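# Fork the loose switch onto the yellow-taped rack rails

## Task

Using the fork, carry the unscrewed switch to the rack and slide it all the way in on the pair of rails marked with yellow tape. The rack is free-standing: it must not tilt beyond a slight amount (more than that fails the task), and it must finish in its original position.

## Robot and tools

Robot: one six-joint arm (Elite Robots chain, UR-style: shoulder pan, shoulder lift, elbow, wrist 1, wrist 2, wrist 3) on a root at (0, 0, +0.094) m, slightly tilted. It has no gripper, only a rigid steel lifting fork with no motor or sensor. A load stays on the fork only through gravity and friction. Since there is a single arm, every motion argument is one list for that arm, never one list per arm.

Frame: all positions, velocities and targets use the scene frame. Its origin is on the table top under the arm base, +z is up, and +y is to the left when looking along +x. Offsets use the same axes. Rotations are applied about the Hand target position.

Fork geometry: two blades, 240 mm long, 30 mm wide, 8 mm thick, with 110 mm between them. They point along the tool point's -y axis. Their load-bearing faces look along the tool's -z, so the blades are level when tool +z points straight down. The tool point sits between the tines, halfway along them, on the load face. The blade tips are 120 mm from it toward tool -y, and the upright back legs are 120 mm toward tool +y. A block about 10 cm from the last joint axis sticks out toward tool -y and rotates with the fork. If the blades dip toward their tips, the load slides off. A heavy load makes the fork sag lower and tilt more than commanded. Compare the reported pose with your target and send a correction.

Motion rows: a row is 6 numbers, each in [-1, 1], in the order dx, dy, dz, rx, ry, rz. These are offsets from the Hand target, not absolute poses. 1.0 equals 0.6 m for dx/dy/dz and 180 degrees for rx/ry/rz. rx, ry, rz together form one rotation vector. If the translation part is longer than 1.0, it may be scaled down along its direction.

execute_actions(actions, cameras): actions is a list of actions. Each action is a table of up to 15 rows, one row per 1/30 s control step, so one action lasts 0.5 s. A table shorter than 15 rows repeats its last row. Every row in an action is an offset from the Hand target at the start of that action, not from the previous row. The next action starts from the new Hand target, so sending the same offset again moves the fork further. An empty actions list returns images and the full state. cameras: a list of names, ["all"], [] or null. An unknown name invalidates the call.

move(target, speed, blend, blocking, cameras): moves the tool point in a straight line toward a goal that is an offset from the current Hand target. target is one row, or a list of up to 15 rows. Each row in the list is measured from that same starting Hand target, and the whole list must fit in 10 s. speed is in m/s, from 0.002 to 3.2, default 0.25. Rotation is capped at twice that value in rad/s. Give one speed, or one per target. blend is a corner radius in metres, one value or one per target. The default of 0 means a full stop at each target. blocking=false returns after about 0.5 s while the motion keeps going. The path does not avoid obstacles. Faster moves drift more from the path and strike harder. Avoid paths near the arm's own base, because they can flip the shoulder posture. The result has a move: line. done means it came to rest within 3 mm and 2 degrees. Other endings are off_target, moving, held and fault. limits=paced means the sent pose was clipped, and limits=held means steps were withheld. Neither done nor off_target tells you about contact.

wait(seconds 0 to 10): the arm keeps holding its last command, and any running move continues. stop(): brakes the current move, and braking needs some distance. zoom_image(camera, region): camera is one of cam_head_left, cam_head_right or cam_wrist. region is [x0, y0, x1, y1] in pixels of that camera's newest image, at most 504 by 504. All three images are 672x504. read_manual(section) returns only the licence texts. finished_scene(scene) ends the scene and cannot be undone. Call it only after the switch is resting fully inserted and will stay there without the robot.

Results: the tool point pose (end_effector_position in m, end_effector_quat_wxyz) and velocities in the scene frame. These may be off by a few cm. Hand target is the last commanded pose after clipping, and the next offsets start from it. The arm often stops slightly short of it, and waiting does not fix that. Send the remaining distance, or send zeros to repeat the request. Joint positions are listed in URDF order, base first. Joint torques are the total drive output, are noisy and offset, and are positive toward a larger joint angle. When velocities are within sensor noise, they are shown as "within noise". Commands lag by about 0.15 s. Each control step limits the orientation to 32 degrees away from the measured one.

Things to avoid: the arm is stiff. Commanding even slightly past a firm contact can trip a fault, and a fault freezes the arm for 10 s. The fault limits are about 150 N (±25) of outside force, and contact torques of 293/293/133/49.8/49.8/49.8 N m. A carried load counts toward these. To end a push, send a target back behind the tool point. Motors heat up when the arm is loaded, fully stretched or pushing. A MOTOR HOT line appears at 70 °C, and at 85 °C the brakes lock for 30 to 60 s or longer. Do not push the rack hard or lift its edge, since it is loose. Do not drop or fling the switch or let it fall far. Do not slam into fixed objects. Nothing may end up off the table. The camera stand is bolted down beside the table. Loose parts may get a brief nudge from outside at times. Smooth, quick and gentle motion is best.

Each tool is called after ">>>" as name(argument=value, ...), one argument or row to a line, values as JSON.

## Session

>>> execute_actions(
  actions=[],
)

>>> zoom_image(
  camera="cam_head_left",
  region=[270, 50, 490, 270],
)

>>> zoom_image(
  camera="cam_head_right",
  region=[270, 50, 490, 270],
)

Scene clock: 0.00 s.
end_effector_position=(+0.3721, -0.1179, +0.2683) end_effector_quat_wxyz=(-0.171, +0.978, -0.115, +0.012)
Joint positions: [1.982 -1.736 2.436 -1.964 -1.402 0.575]
Joint velocities: within noise
Joint torques (N m): no reading
Hand target: +0.3721, -0.1179, +0.2683; -0.171, +0.978, -0.115, +0.012
camera_calibration:
cam_wrist: T_world_to_cam=[[0.971635, -0.232132, -0.0451733, -0.367249], [-0.231942, -0.972683, 0.00947392, -0.159603], [-0.0461385, 0.00127239, -0.998934, 0.379723], [0, 0, 0, 1]] pos_world=[0.337333, -0.240977, 0.364241]

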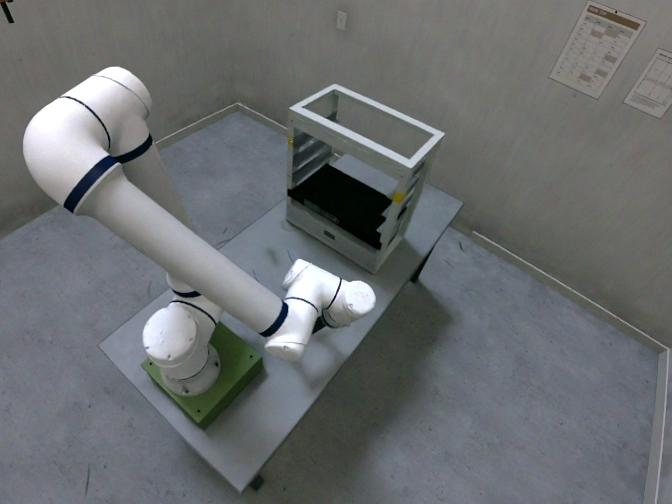

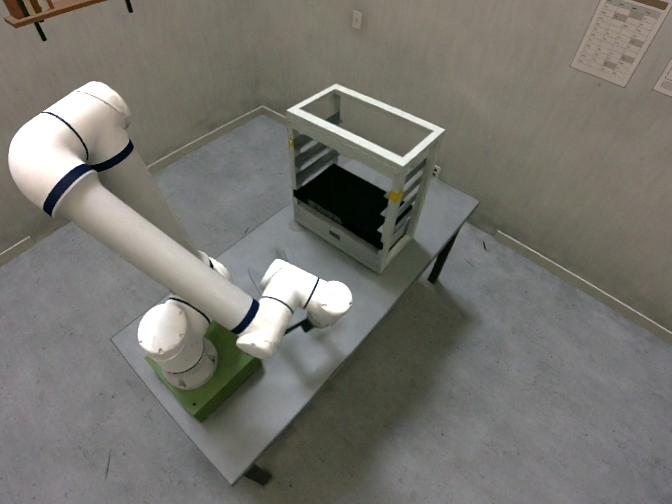

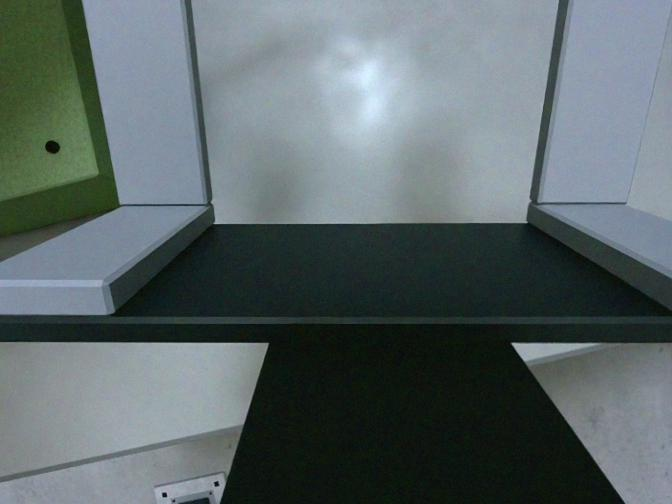

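Scaled by 2.291.

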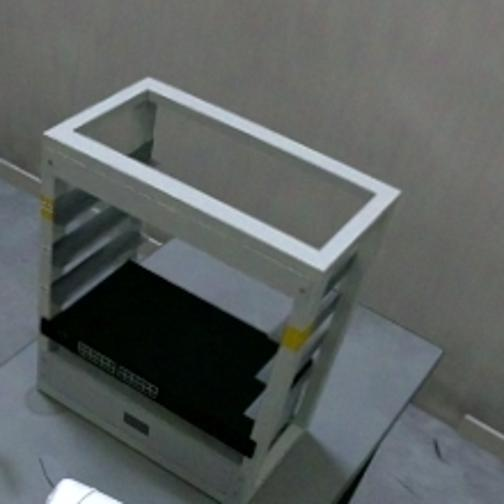

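Scaled by 2.291.

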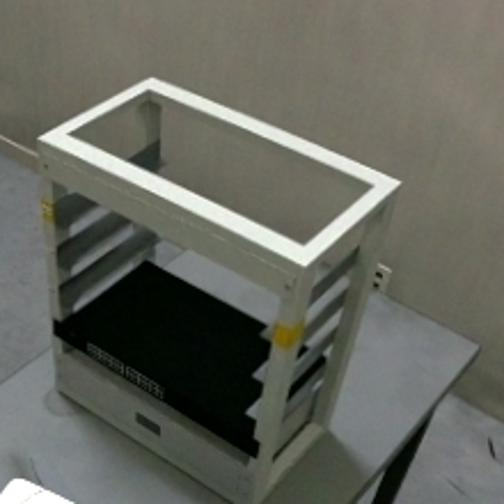

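>>> move(
  target=[
    [0.2465, 0.1632, 0.2528, -0.0797, 0.0863, -0.4016],
    [0.4382, 0.1882, 0.4495, 0.2637, -0.3203, -0.3549],
  ],
  speed=0.6,
  blend=0.05,
  cameras=["all"],
)

>>> zoom_image(
  camera="cam_wrist",
  region=[0, 0, 240, 240],
)

>>> zoom_image(
  camera="cam_wrist",
  region=[0, 330, 340, 504],
)

>>> zoom_image(
  camera="cam_wrist",
  region=[432, 0, 672, 240],
)

>>> zoom_image(
  camera="cam_wrist",
  region=[420, 330, 672, 504],
)

Scene clock: 55.73 s.
end_effector_position=(+0.6350, -0.0050, +0.5380) end_effector_quat_wxyz=(+0.514, -0.516, +0.485, -0.484)
Joint positions: [2.573 -1.11 2.647 -4.66 -0.894 3.137]
Joint torques (N m): [10.08 -41.14 -24.31 -8.47 -2.05 3.55]
Hand target: +0.6350, -0.0050, +0.5380; +0.514, -0.516, +0.485, -0.484
Off the commanded pose: 0.000 m, 0 deg.
move: done
camera_calibration:
cam_wrist: T_world_to_cam=[[0.0878936, -0.996053, -0.0123657, -0.0445691], [-0.348026, -0.0190743, -0.937291, 0.59655], [0.933356, 0.0866854, -0.348329, -0.310454], [0, 0, 0, 1]] pos_world=[0.501296, -0.00610258, 0.45045]

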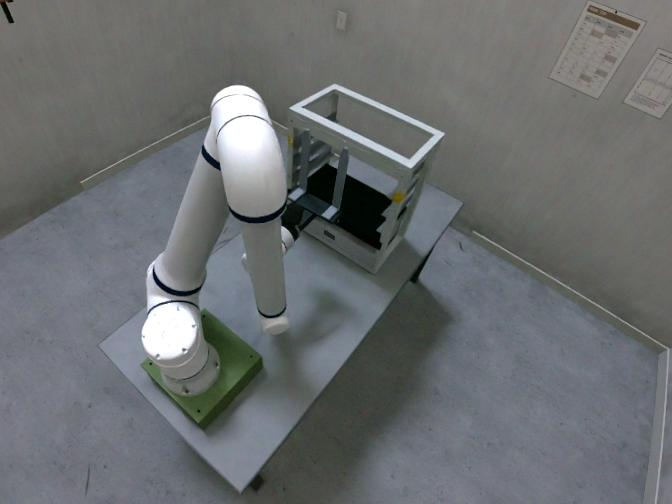

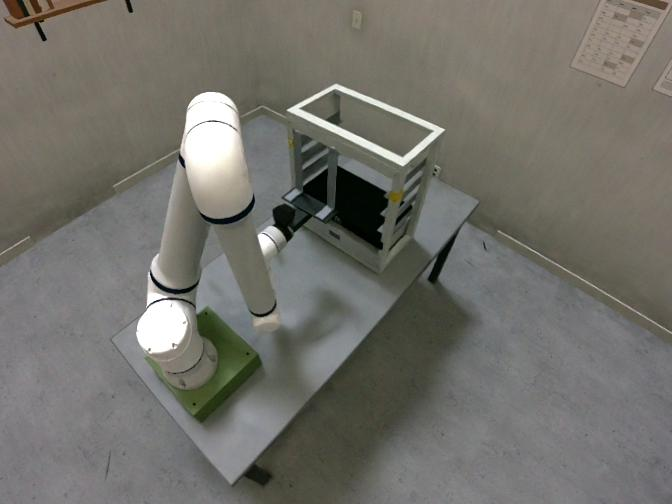

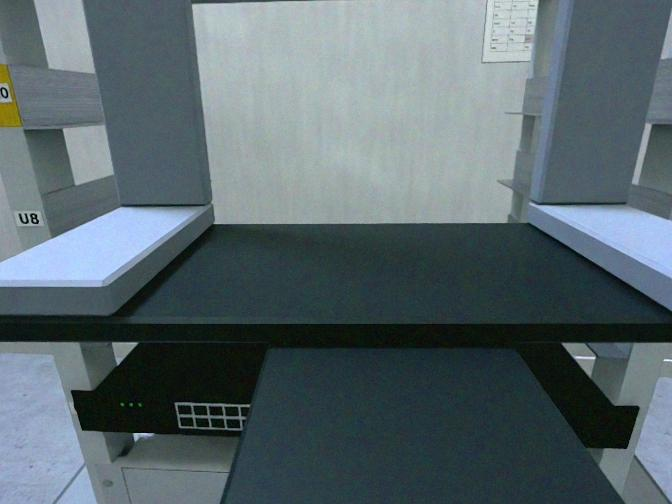

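Scaled by 2.100.

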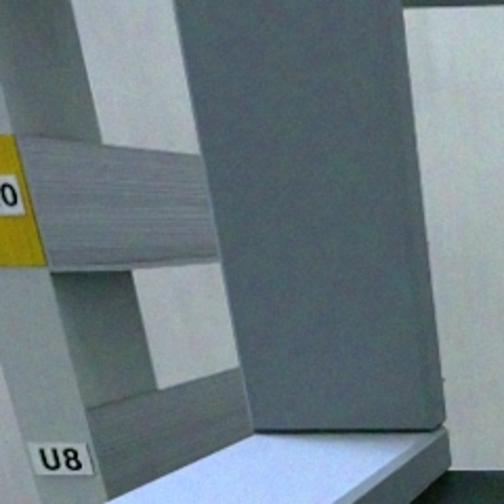

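Scaled by 1.482.

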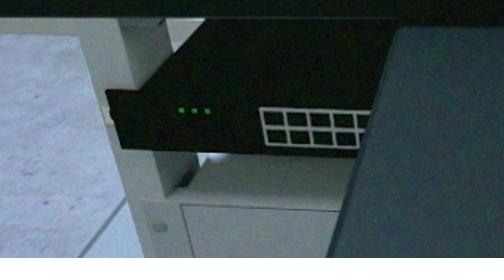

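Scaled by 2.100.

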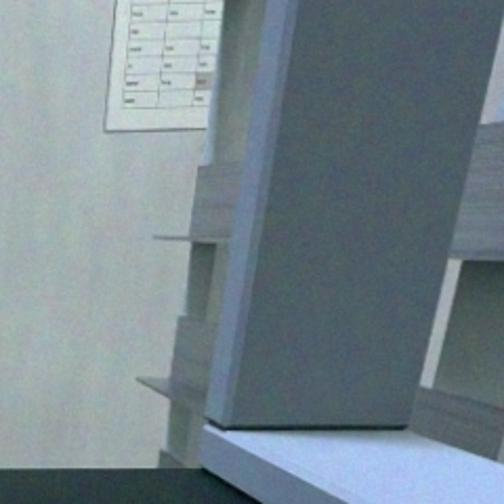

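Scaled by 2.000.

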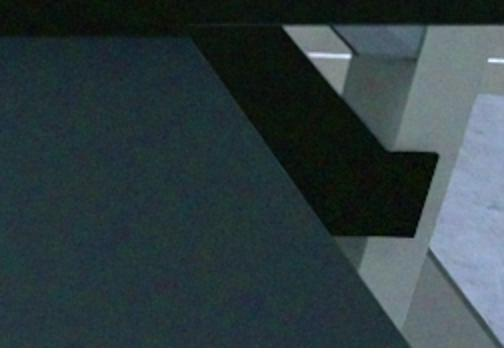

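>>> move(
  target=[-0.0417, 0.0205, -0.6367, -0.0205, 0.4998, -0.01],
  speed=0.5,
  cameras=["all"],
)

>>> zoom_image(
  camera="cam_head_left",
  region=[250, 80, 430, 290],
)

>>> zoom_image(
  camera="cam_head_right",
  region=[250, 80, 430, 290],
)

Scene clock: 107.13 s.
end_effector_position=(+0.6100, +0.0073, +0.1561) end_effector_quat_wxyz=(+0.001, +0.715, -0.699, -0.001)
Joint positions: [2.801 -1.627 2.543 -2.47 -1.57 2.733]
Joint torques (N m): [9.3 -21.98 -72.22 -5.72 -1.66 3.33]
Hand target: +0.6100, +0.0073, +0.1560; +0.001, +0.715, -0.699, -0.001
Off the commanded pose: 0.000 m, 0 deg.
move: done
camera_calibration:
cam_wrist: T_world_to_cam=[[0.00853088, -0.999601, -0.0269099, 0.015826], [-0.937148, -0.0173797, 0.348498, 0.388781], [-0.348827, 0.0222456, -0.936923, 0.453218], [0, 0, 0, 1]] pos_world=[0.522304, 0.0124945, 0.289567]

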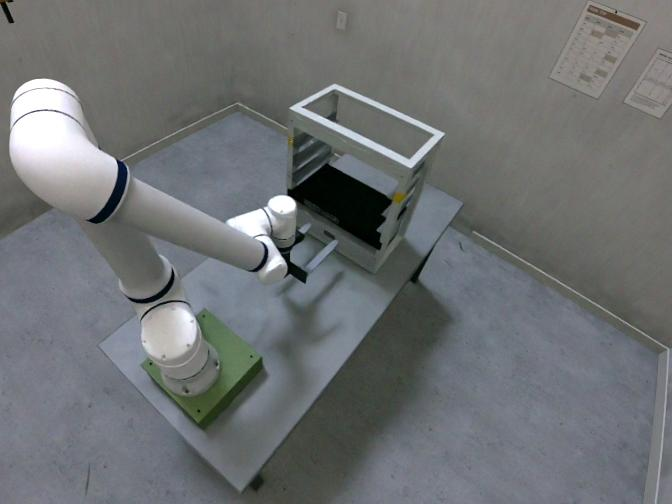

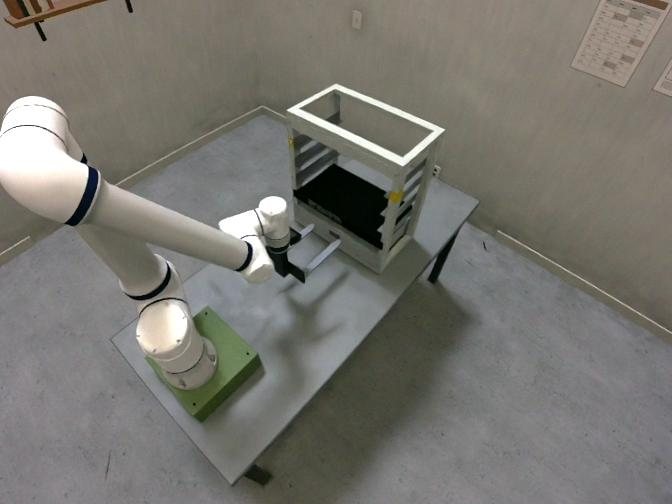

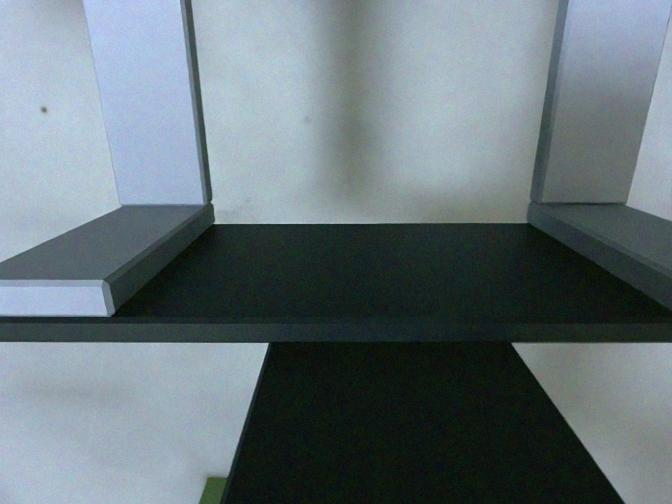

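Scaled by 2.400.

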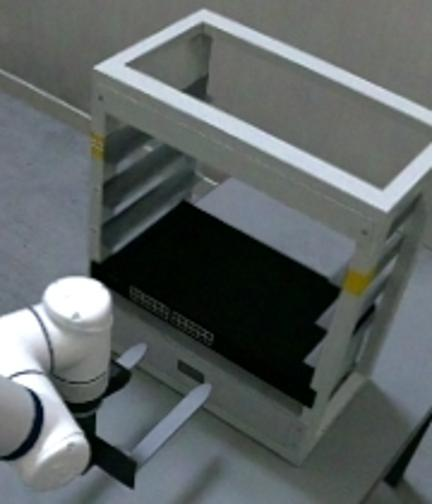

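Scaled by 2.400.

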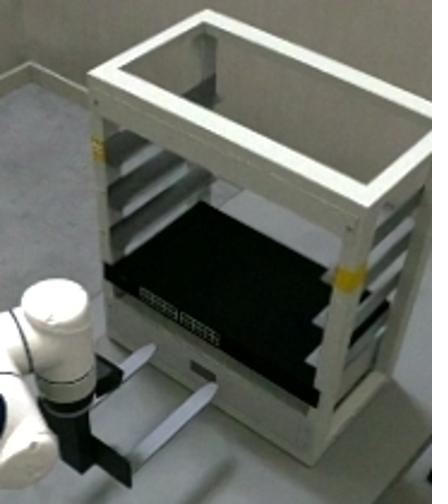

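>>> move(
  target=[0.1333, 0.0028, 0, 0, 0, 0],
  speed=0.1,
  cameras=["cam_head_left", "cam_head_right"],
)

>>> zoom_image(
  camera="cam_head_left",
  region=[290, 170, 400, 280],
)

>>> zoom_image(
  camera="cam_head_right",
  region=[290, 170, 400, 280],
)

Scene clock: 114.77 s.
end_effector_position=(+0.6898, +0.0090, +0.1560) end_effector_quat_wxyz=(+0.001, +0.715, -0.699, -0.001)
Joint positions: [2.863 -1.488 2.404 -2.469 -1.569 2.795]
Joint torques (N m): [8.07 -38.66 -71.91 -5.53 -0.22 3.57]
Hand target: +0.6900, +0.0090, +0.1560; +0.001, +0.715, -0.699, -0.001
Off the commanded pose: 0.000 m, 0 deg.
move: done
Images, in order (width x height): cam_head_left 672x504, cam_head_right 672x504.

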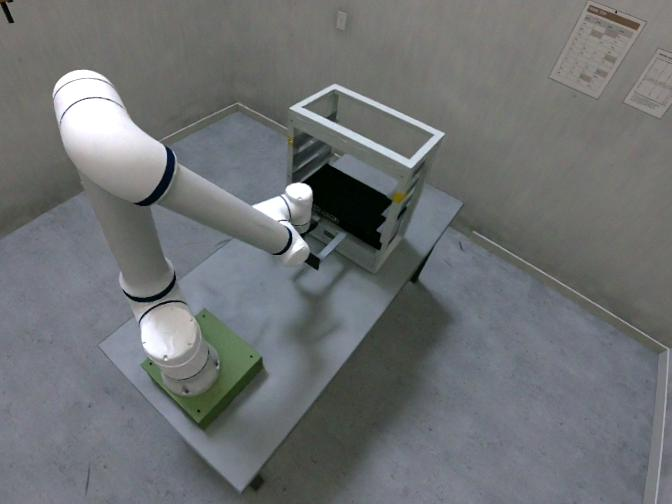

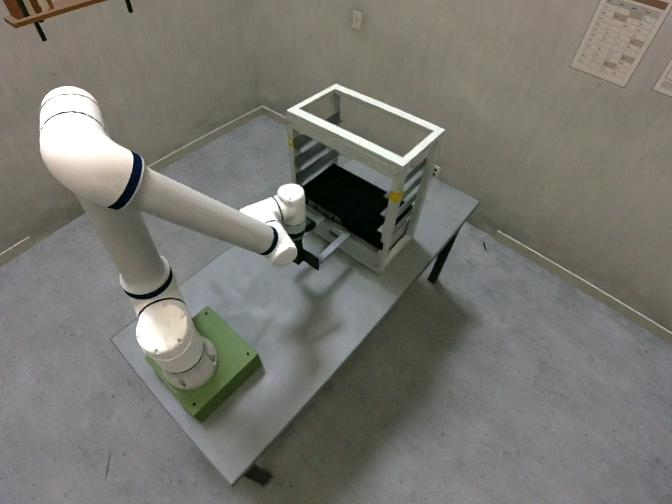

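Scaled by 4.582.

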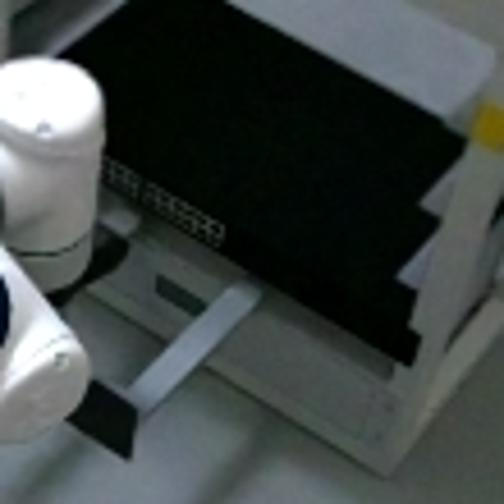

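Scaled by 4.582.

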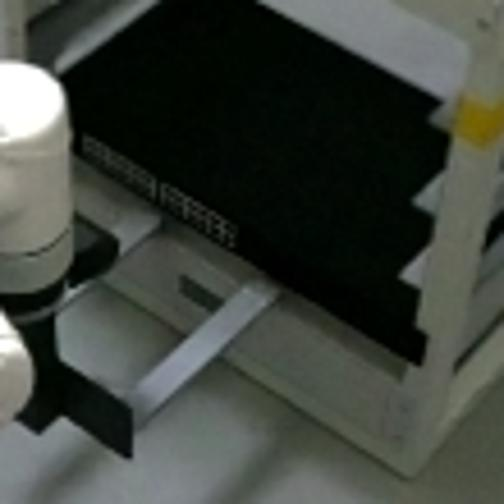

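>>> move(
  target=[0.2167, 0.0045, 0, 0, 0, 0],
  speed=0.12,
  cameras=["all"],
)

>>> zoom_image(
  camera="cam_wrist",
  region=[180, 0, 600, 100],
)

>>> zoom_image(
  camera="cam_head_right",
  region=[290, 150, 420, 280],
)

Scene clock: 119.83 s.
end_effector_position=(+0.8198, +0.0117, +0.1560) end_effector_quat_wxyz=(+0.001, +0.715, -0.699, -0.001)
Joint positions: [2.931 -1.301 2.165 -2.418 -1.568 2.863]
Joint torques (N m): [8.58 -61.37 -74.59 -5.44 -0.52 3.36]
Hand target: +0.8200, +0.0117, +0.1560; +0.001, +0.715, -0.699, -0.001
Off the commanded pose: 0.000 m, 0 deg.
move: done
camera_calibration:
cam_wrist: T_world_to_cam=[[0.00851925, -0.999601, -0.0269128, 0.0184438], [-0.937005, -0.0173789, 0.348882, 0.585255], [-0.349211, 0.0222452, -0.93678, 0.526543], [0, 0, 0, 1]] pos_world=[0.732105, 0.0168945, 0.289566]

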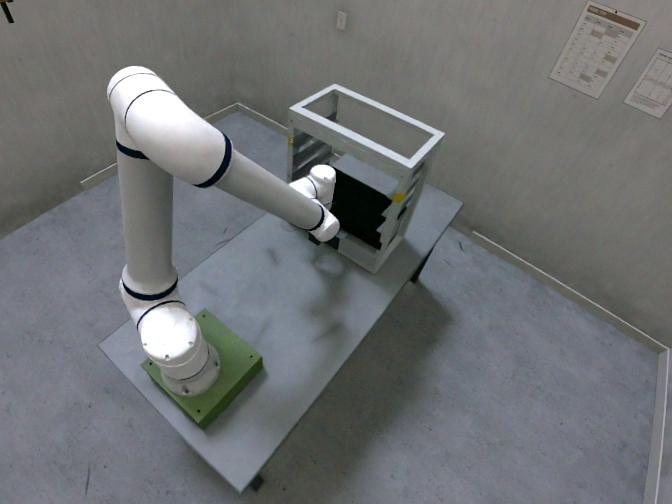

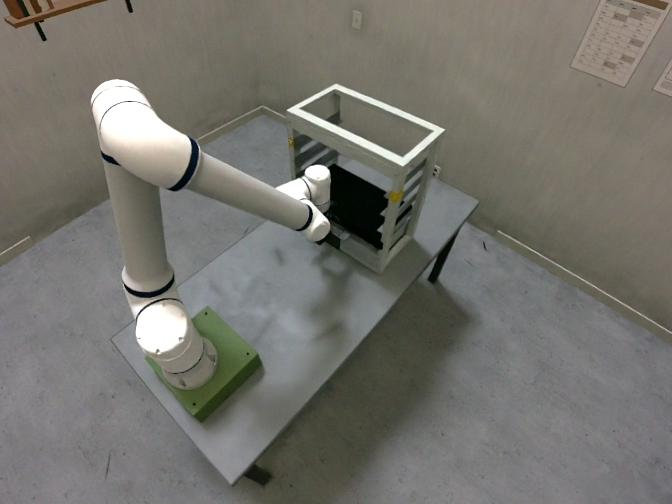

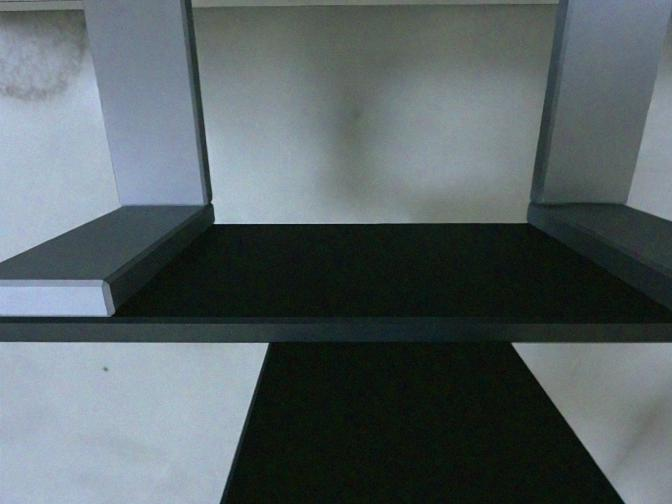

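Scaled by 1.200.

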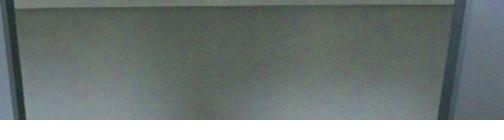

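Scaled by 3.877.

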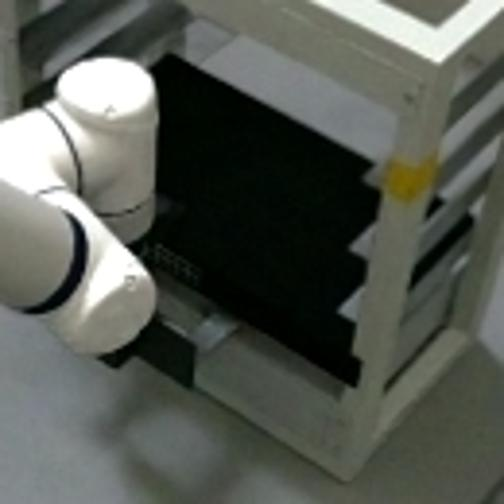

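>>> move(
  target=[
    [0.0083, 0.0002, 0, 0, 0, 0],
    [0.0083, 0.0002, 0.015, 0, 0, 0],
    [0.0083, 0.0002, 0.0367, 0, 0, 0],
  ],
  speed=[0.03, 0.04, 0.02],
  blend=[0.002, 0.002, 0],
)

Scene clock: 126.70 s.
end_effector_position=(+0.8250, +0.0118, +0.1778) end_effector_quat_wxyz=(+0.001, +0.715, -0.699, -0.001) end_effector_velocity=(+0.000, +0.000, +0.001) end_effector_angular_velocity=(+0.001, +0.001, +0.000)
Joint positions: [2.933 -1.325 2.143 -2.371 -1.568 2.865]
Joint velocities: [0 -0.002 -0.001 0.005 0 0]
Joint torques (N m): [0.88 -121.84 -112.88 -18.95 3.16 0.88]
Hand target: +0.8250, +0.0118, +0.1780; +0.001, +0.715, -0.699, -0.001
Off the commanded pose: 0.000 m, 0 deg.
move: done

>>> move(
  target=[0, 0, 0.01, 0, 0, 0],
  speed=0.03,
  cameras=["cam_head_left", "cam_head_right"],
)

>>> zoom_image(
  camera="cam_head_left",
  region=[290, 150, 420, 280],
)

>>> zoom_image(
  camera="cam_head_right",
  region=[290, 150, 420, 280],
)

Scene clock: 130.70 s.
end_effector_position=(+0.8250, +0.0118, +0.1839) end_effector_quat_wxyz=(+0.001, +0.715, -0.699, -0.001)
Joint positions: [2.933 -1.334 2.139 -2.359 -1.568 2.865]
Joint torques (N m): [-14.27 -125.5 -115.14 -19.36 3.84 -1.9]
Hand target: +0.8250, +0.0118, +0.1840; +0.001, +0.715, -0.699, -0.001
Off the commanded pose: 0.000 m, 0 deg.
move: done
Images, in order (width x height): cam_head_left 672x504, cam_head_right 672x504.

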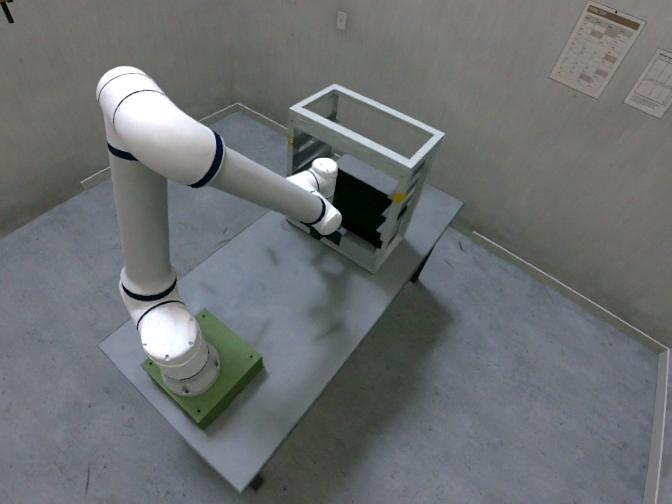

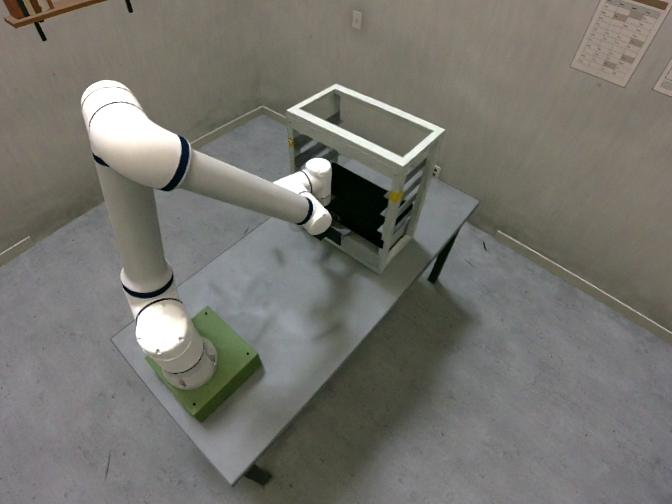

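Scaled by 3.877.

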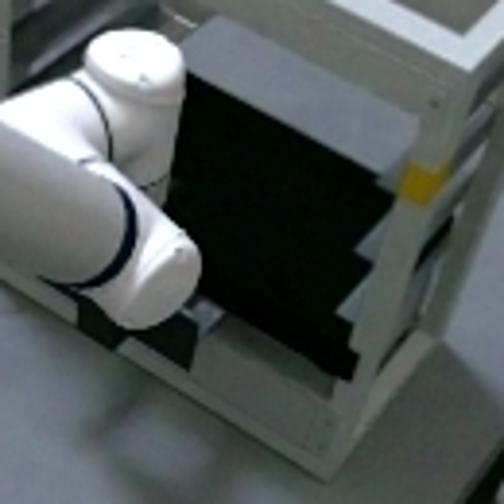

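Scaled by 3.877.

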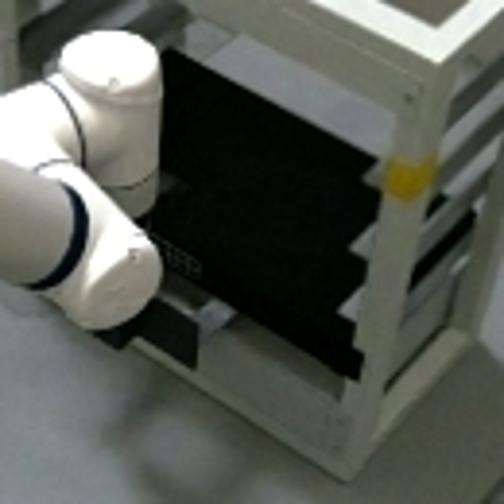

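>>> move(
  target=[
    [-0.05, -0.001, 0.0, 0, 0, 0],
    [-0.4666, -0.0098, 0.0, 0, 0, 0],
  ],
  speed=[0.05, 0.13],
  blend=[0.005, 0],
  cameras=["cam_head_left", "cam_head_right"],
)

>>> zoom_image(
  camera="cam_head_left",
  region=[230, 100, 430, 300],
)

>>> zoom_image(
  camera="cam_head_right",
  region=[230, 100, 430, 300],
)

Scene clock: 147.90 s.
end_effector_position=(+0.5451, +0.0059, +0.1840) end_effector_quat_wxyz=(+0.001, +0.715, -0.699, -0.001)
Joint positions: [2.731 -1.837 2.621 -2.338 -1.571 2.663]
Joint torques (N m): [-20.67 -57.49 -91.32 -18.86 5.93 -2.45]
Hand target: +0.5450, +0.0059, +0.1840; +0.001, +0.715, -0.699, -0.001
Off the commanded pose: 0.000 m, 0 deg.
move: done
Images, in order (width x height): cam_head_left 672x504, cam_head_right 672x504.

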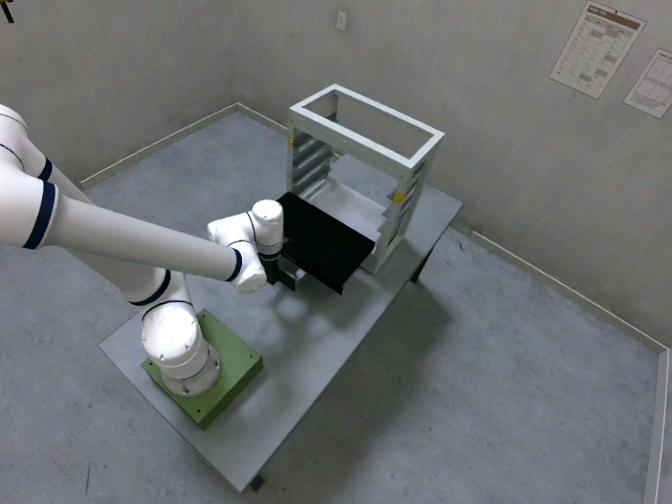

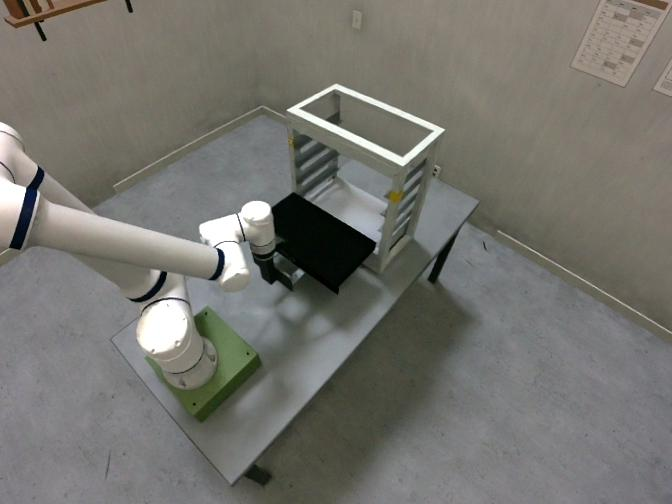

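Scaled by 2.520.

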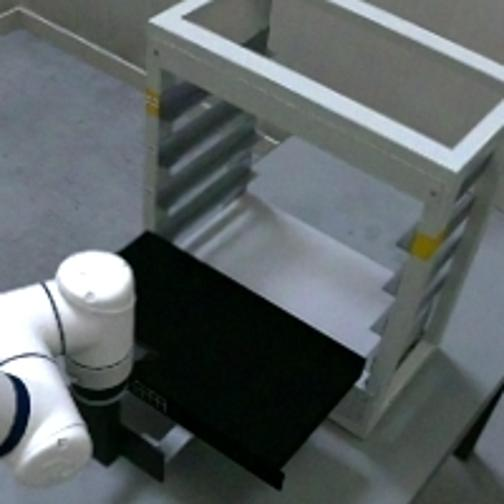

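Scaled by 2.520.

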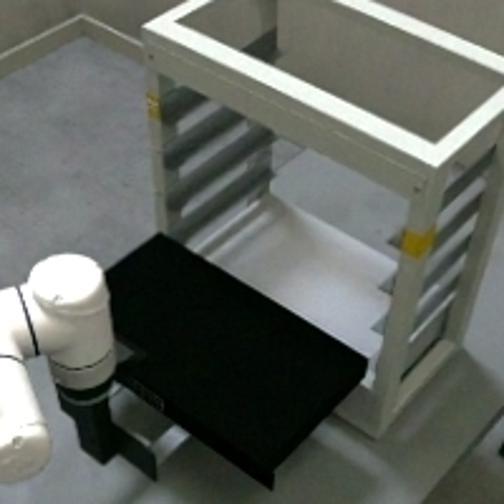

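>>> move(
  target=[
    [0, 0, 0.45, 0, 0, 0],
    [0.2, 0.0042, 0.45, 0, 0, 0],
  ],
  speed=[0.15, 0.1],
  cameras=["cam_head_left", "cam_head_right"],
)

>>> zoom_image(
  camera="cam_head_left",
  region=[250, 60, 450, 260],
)

>>> zoom_image(
  camera="cam_head_right",
  region=[250, 60, 450, 260],
)

Scene clock: 159.90 s.
end_effector_position=(+0.6648, +0.0085, +0.4540) end_effector_quat_wxyz=(+0.001, +0.715, -0.699, -0.001)
Joint positions: [2.844 -1.868 2.097 -1.783 -1.569 2.776]
Joint torques (N m): [7.7 -45.8 -145.02 -23.63 1.78 3.48]
Hand target: +0.6650, +0.0085, +0.4540; +0.001, +0.715, -0.699, -0.001
Off the commanded pose: 0.000 m, 0 deg.
move: done
Images, in order (width x height): cam_head_left 672x504, cam_head_right 672x504.

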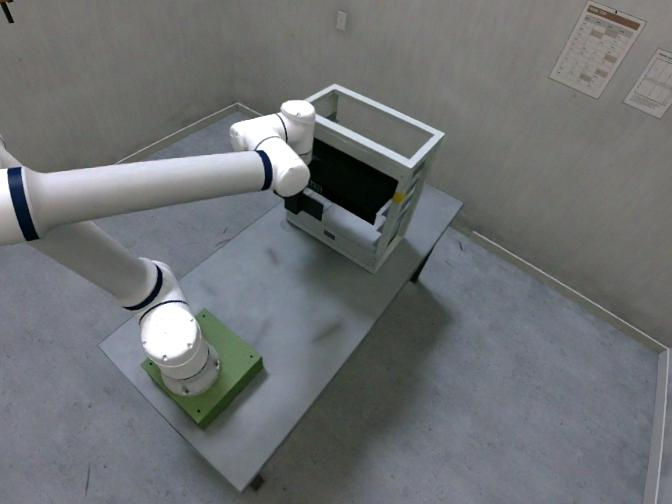

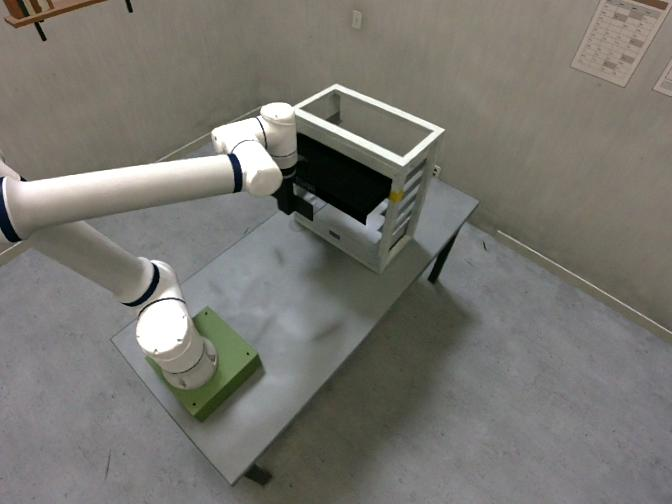

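Scaled by 2.520.

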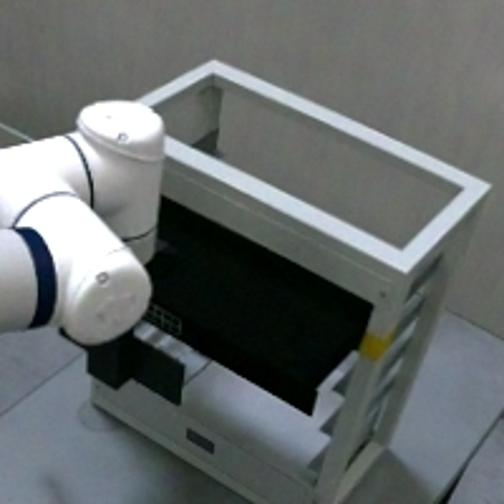

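Scaled by 2.520.

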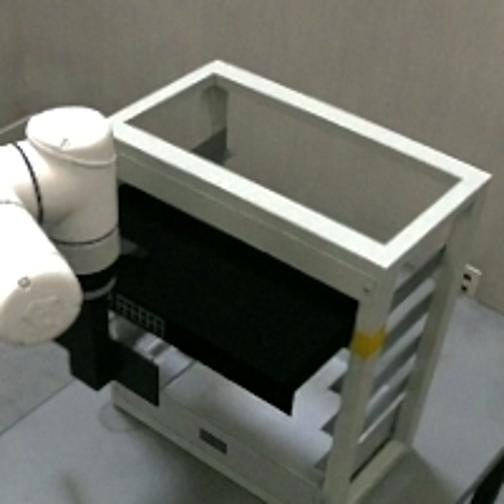

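>>> zoom_image(
  camera="cam_head_right",
  region=[340, 160, 420, 240],
)

>>> zoom_image(
  camera="cam_head_left",
  region=[350, 160, 430, 240],
)

Scaled by 6.300.

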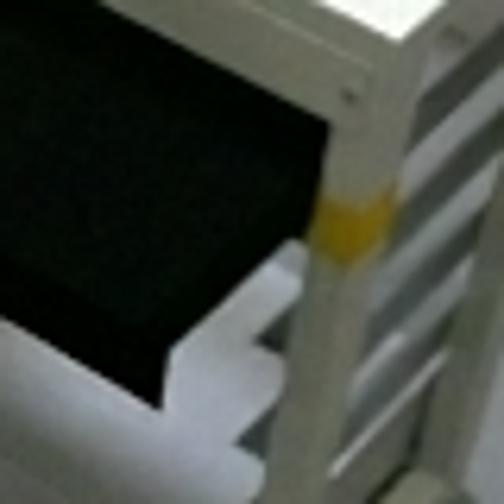

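Scaled by 6.300.

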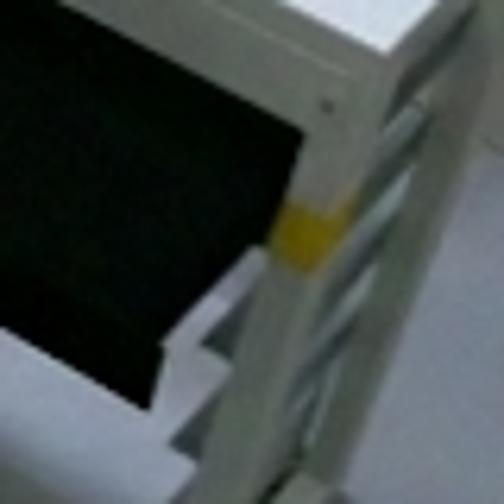

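>>> move(
  target=[
    [0.25, 0.0052, 0, 0, 0, 0],
    [0.275, 0.0057, 0, 0, 0, 0],
  ],
  speed=[0.08, 0.02],
  blend=[0.003, 0],
  cameras=["all"],
)

>>> zoom_image(
  camera="cam_head_right",
  region=[250, 60, 450, 260],
)

>>> zoom_image(
  camera="cam_head_left",
  region=[350, 160, 430, 240],
)

Scene clock: 177.53 s.
end_effector_position=(+0.8298, +0.0119, +0.4540) end_effector_quat_wxyz=(+0.001, +0.715, -0.699, -0.001)
Joint positions: [2.934 -1.57 1.852 -1.836 -1.568 2.866]
Joint torques (N m): [10.11 -82.3 -147.72 -25.02 4.08 3.28]
Hand target: +0.8300, +0.0119, +0.4540; +0.001, +0.715, -0.699, -0.001
Off the commanded pose: 0.000 m, 0 deg.
move: done
camera_calibration:
cam_wrist: T_world_to_cam=[[0.00851834, -0.999601, -0.026914, 0.0265799], [-0.936994, -0.0173792, 0.348914, 0.490635], [-0.349243, 0.022246, -0.936768, 0.809208], [0, 0, 0, 1]] pos_world=[0.742105, 0.0170945, 0.587566]

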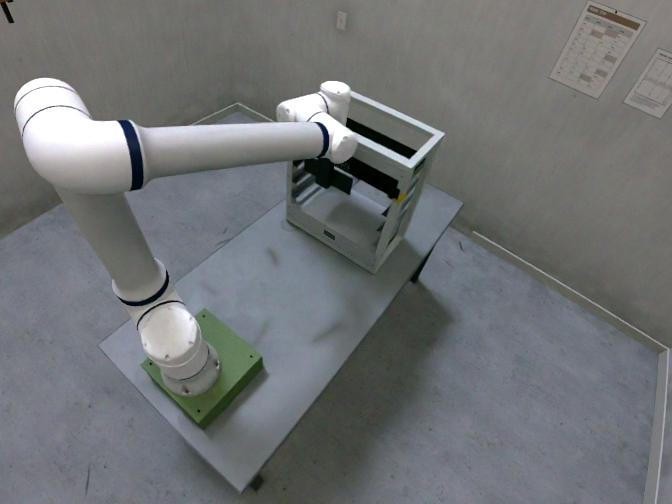

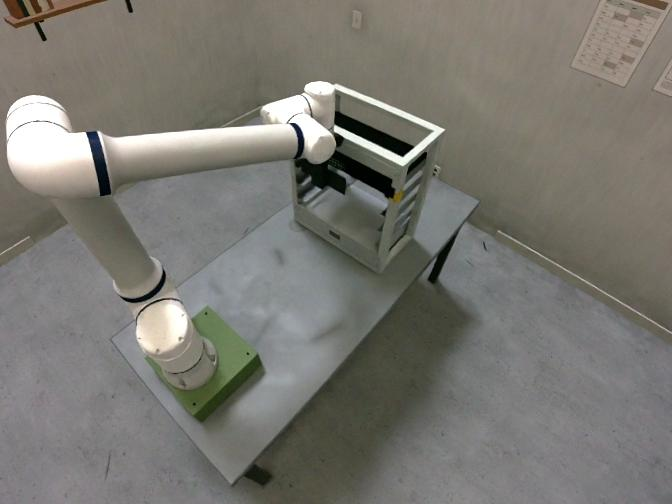

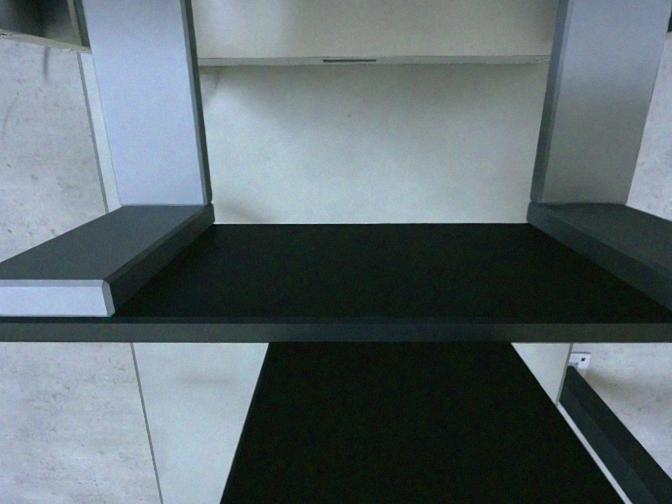

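Scaled by 2.520.

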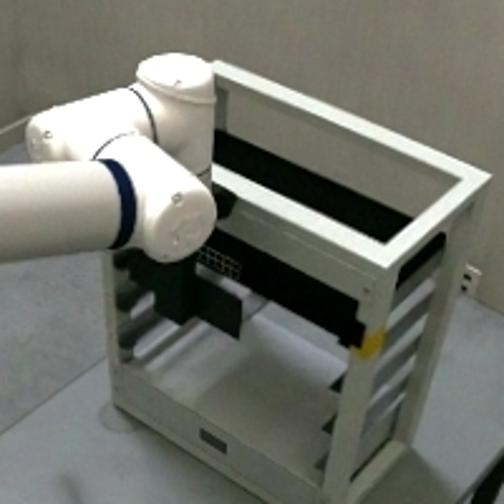

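Scaled by 6.300.

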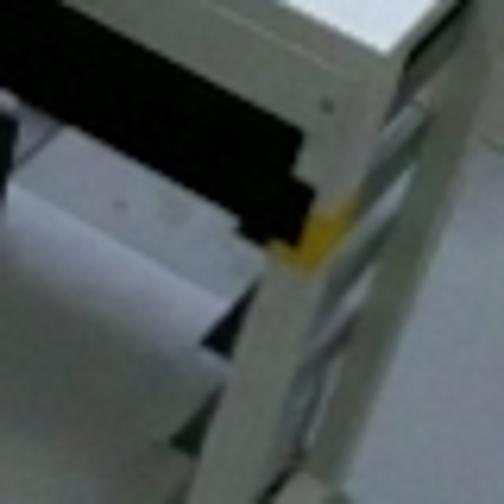

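>>> move(
  target=[
    [0, 0, -0.0133, 0, 0, 0],
    [0, 0, -0.0383, 0, 0, 0],
  ],
  speed=[0.03, 0.015],
  blend=[0.002, 0],
)

Scene clock: 182.83 s.
end_effector_position=(+0.8300, +0.0119, +0.4312) end_effector_quat_wxyz=(+0.001, +0.715, -0.699, -0.001)
Joint positions: [2.934 -1.559 1.882 -1.877 -1.568 2.866]
Joint torques (N m): [9.32 -52.07 -74.08 -10.33 -1.05 3.2]
Hand target: +0.8300, +0.0119, +0.4310; +0.001, +0.715, -0.699, -0.001
Off the commanded pose: 0.000 m, 0 deg.
move: done

>>> move(
  target=[
    [0, 0, -0.02, 0, 0, 0],
    [-0.3833, -0.008, -0.02, 0, 0, 0],
    [-0.325, 0.0935, 0.22, 0.0105, -0.4999, 0],
  ],
  speed=[0.04, 0.2, 0.5],
  blend=[0.002, 0.03, 0],
  cameras=["all"],
)

>>> zoom_image(
  camera="cam_wrist",
  region=[0, 60, 120, 180],
)

>>> zoom_image(
  camera="cam_head_right",
  region=[270, 70, 450, 290],
)

Scene clock: 200.47 s.
end_effector_position=(+0.6350, +0.0680, +0.5630) end_effector_quat_wxyz=(+0.504, -0.506, +0.495, -0.494)
Joint positions: [2.824 -1.196 2.64 -4.569 -1.186 3.142]
Joint torques (N m): [10.67 -39.99 -32.72 -9.31 -2.02 3.53]
Hand target: +0.6350, +0.0680, +0.5630; +0.504, -0.506, +0.495, -0.494
Off the commanded pose: 0.000 m, 0 deg.
move: done
camera_calibration:
cam_wrist: T_world_to_cam=[[0.0479415, -0.998773, -0.0124527, 0.0539444], [-0.349041, -0.00507044, -0.937094, 0.620971], [0.93588, 0.0492722, -0.348855, -0.306804], [0, 0, 0, 1]] pos_world=[0.50129, 0.0721437, 0.47555]

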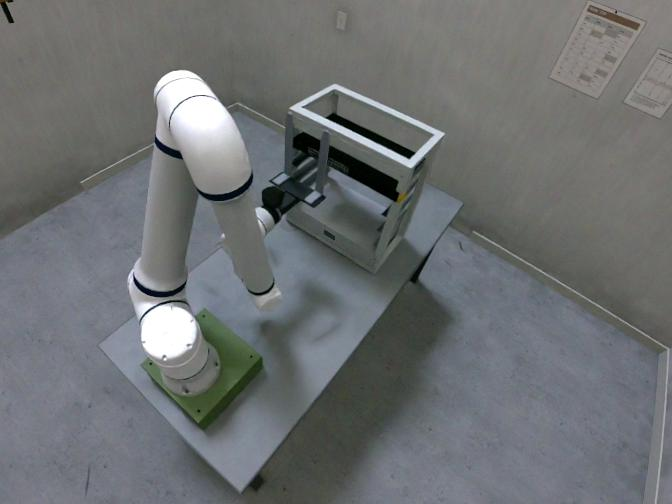

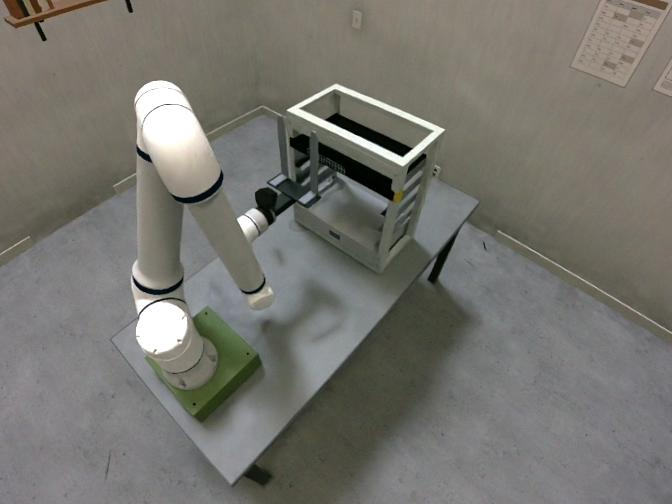

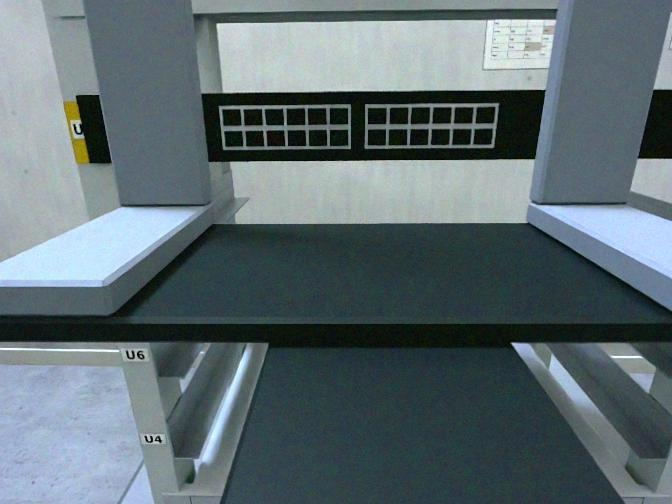

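Scaled by 4.200.

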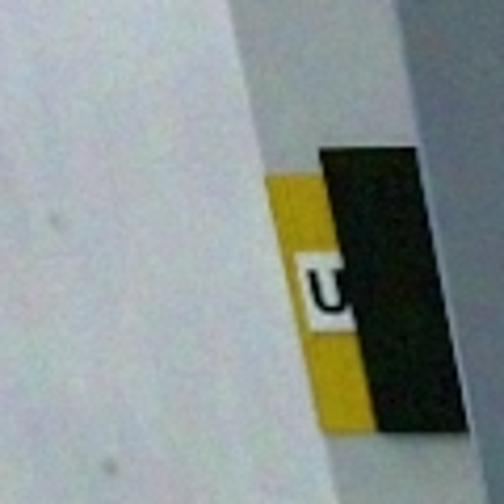

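Scaled by 2.291.

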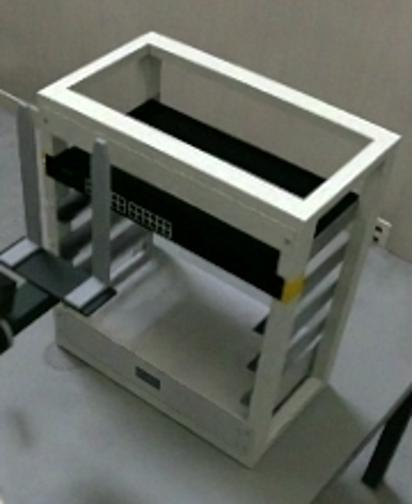

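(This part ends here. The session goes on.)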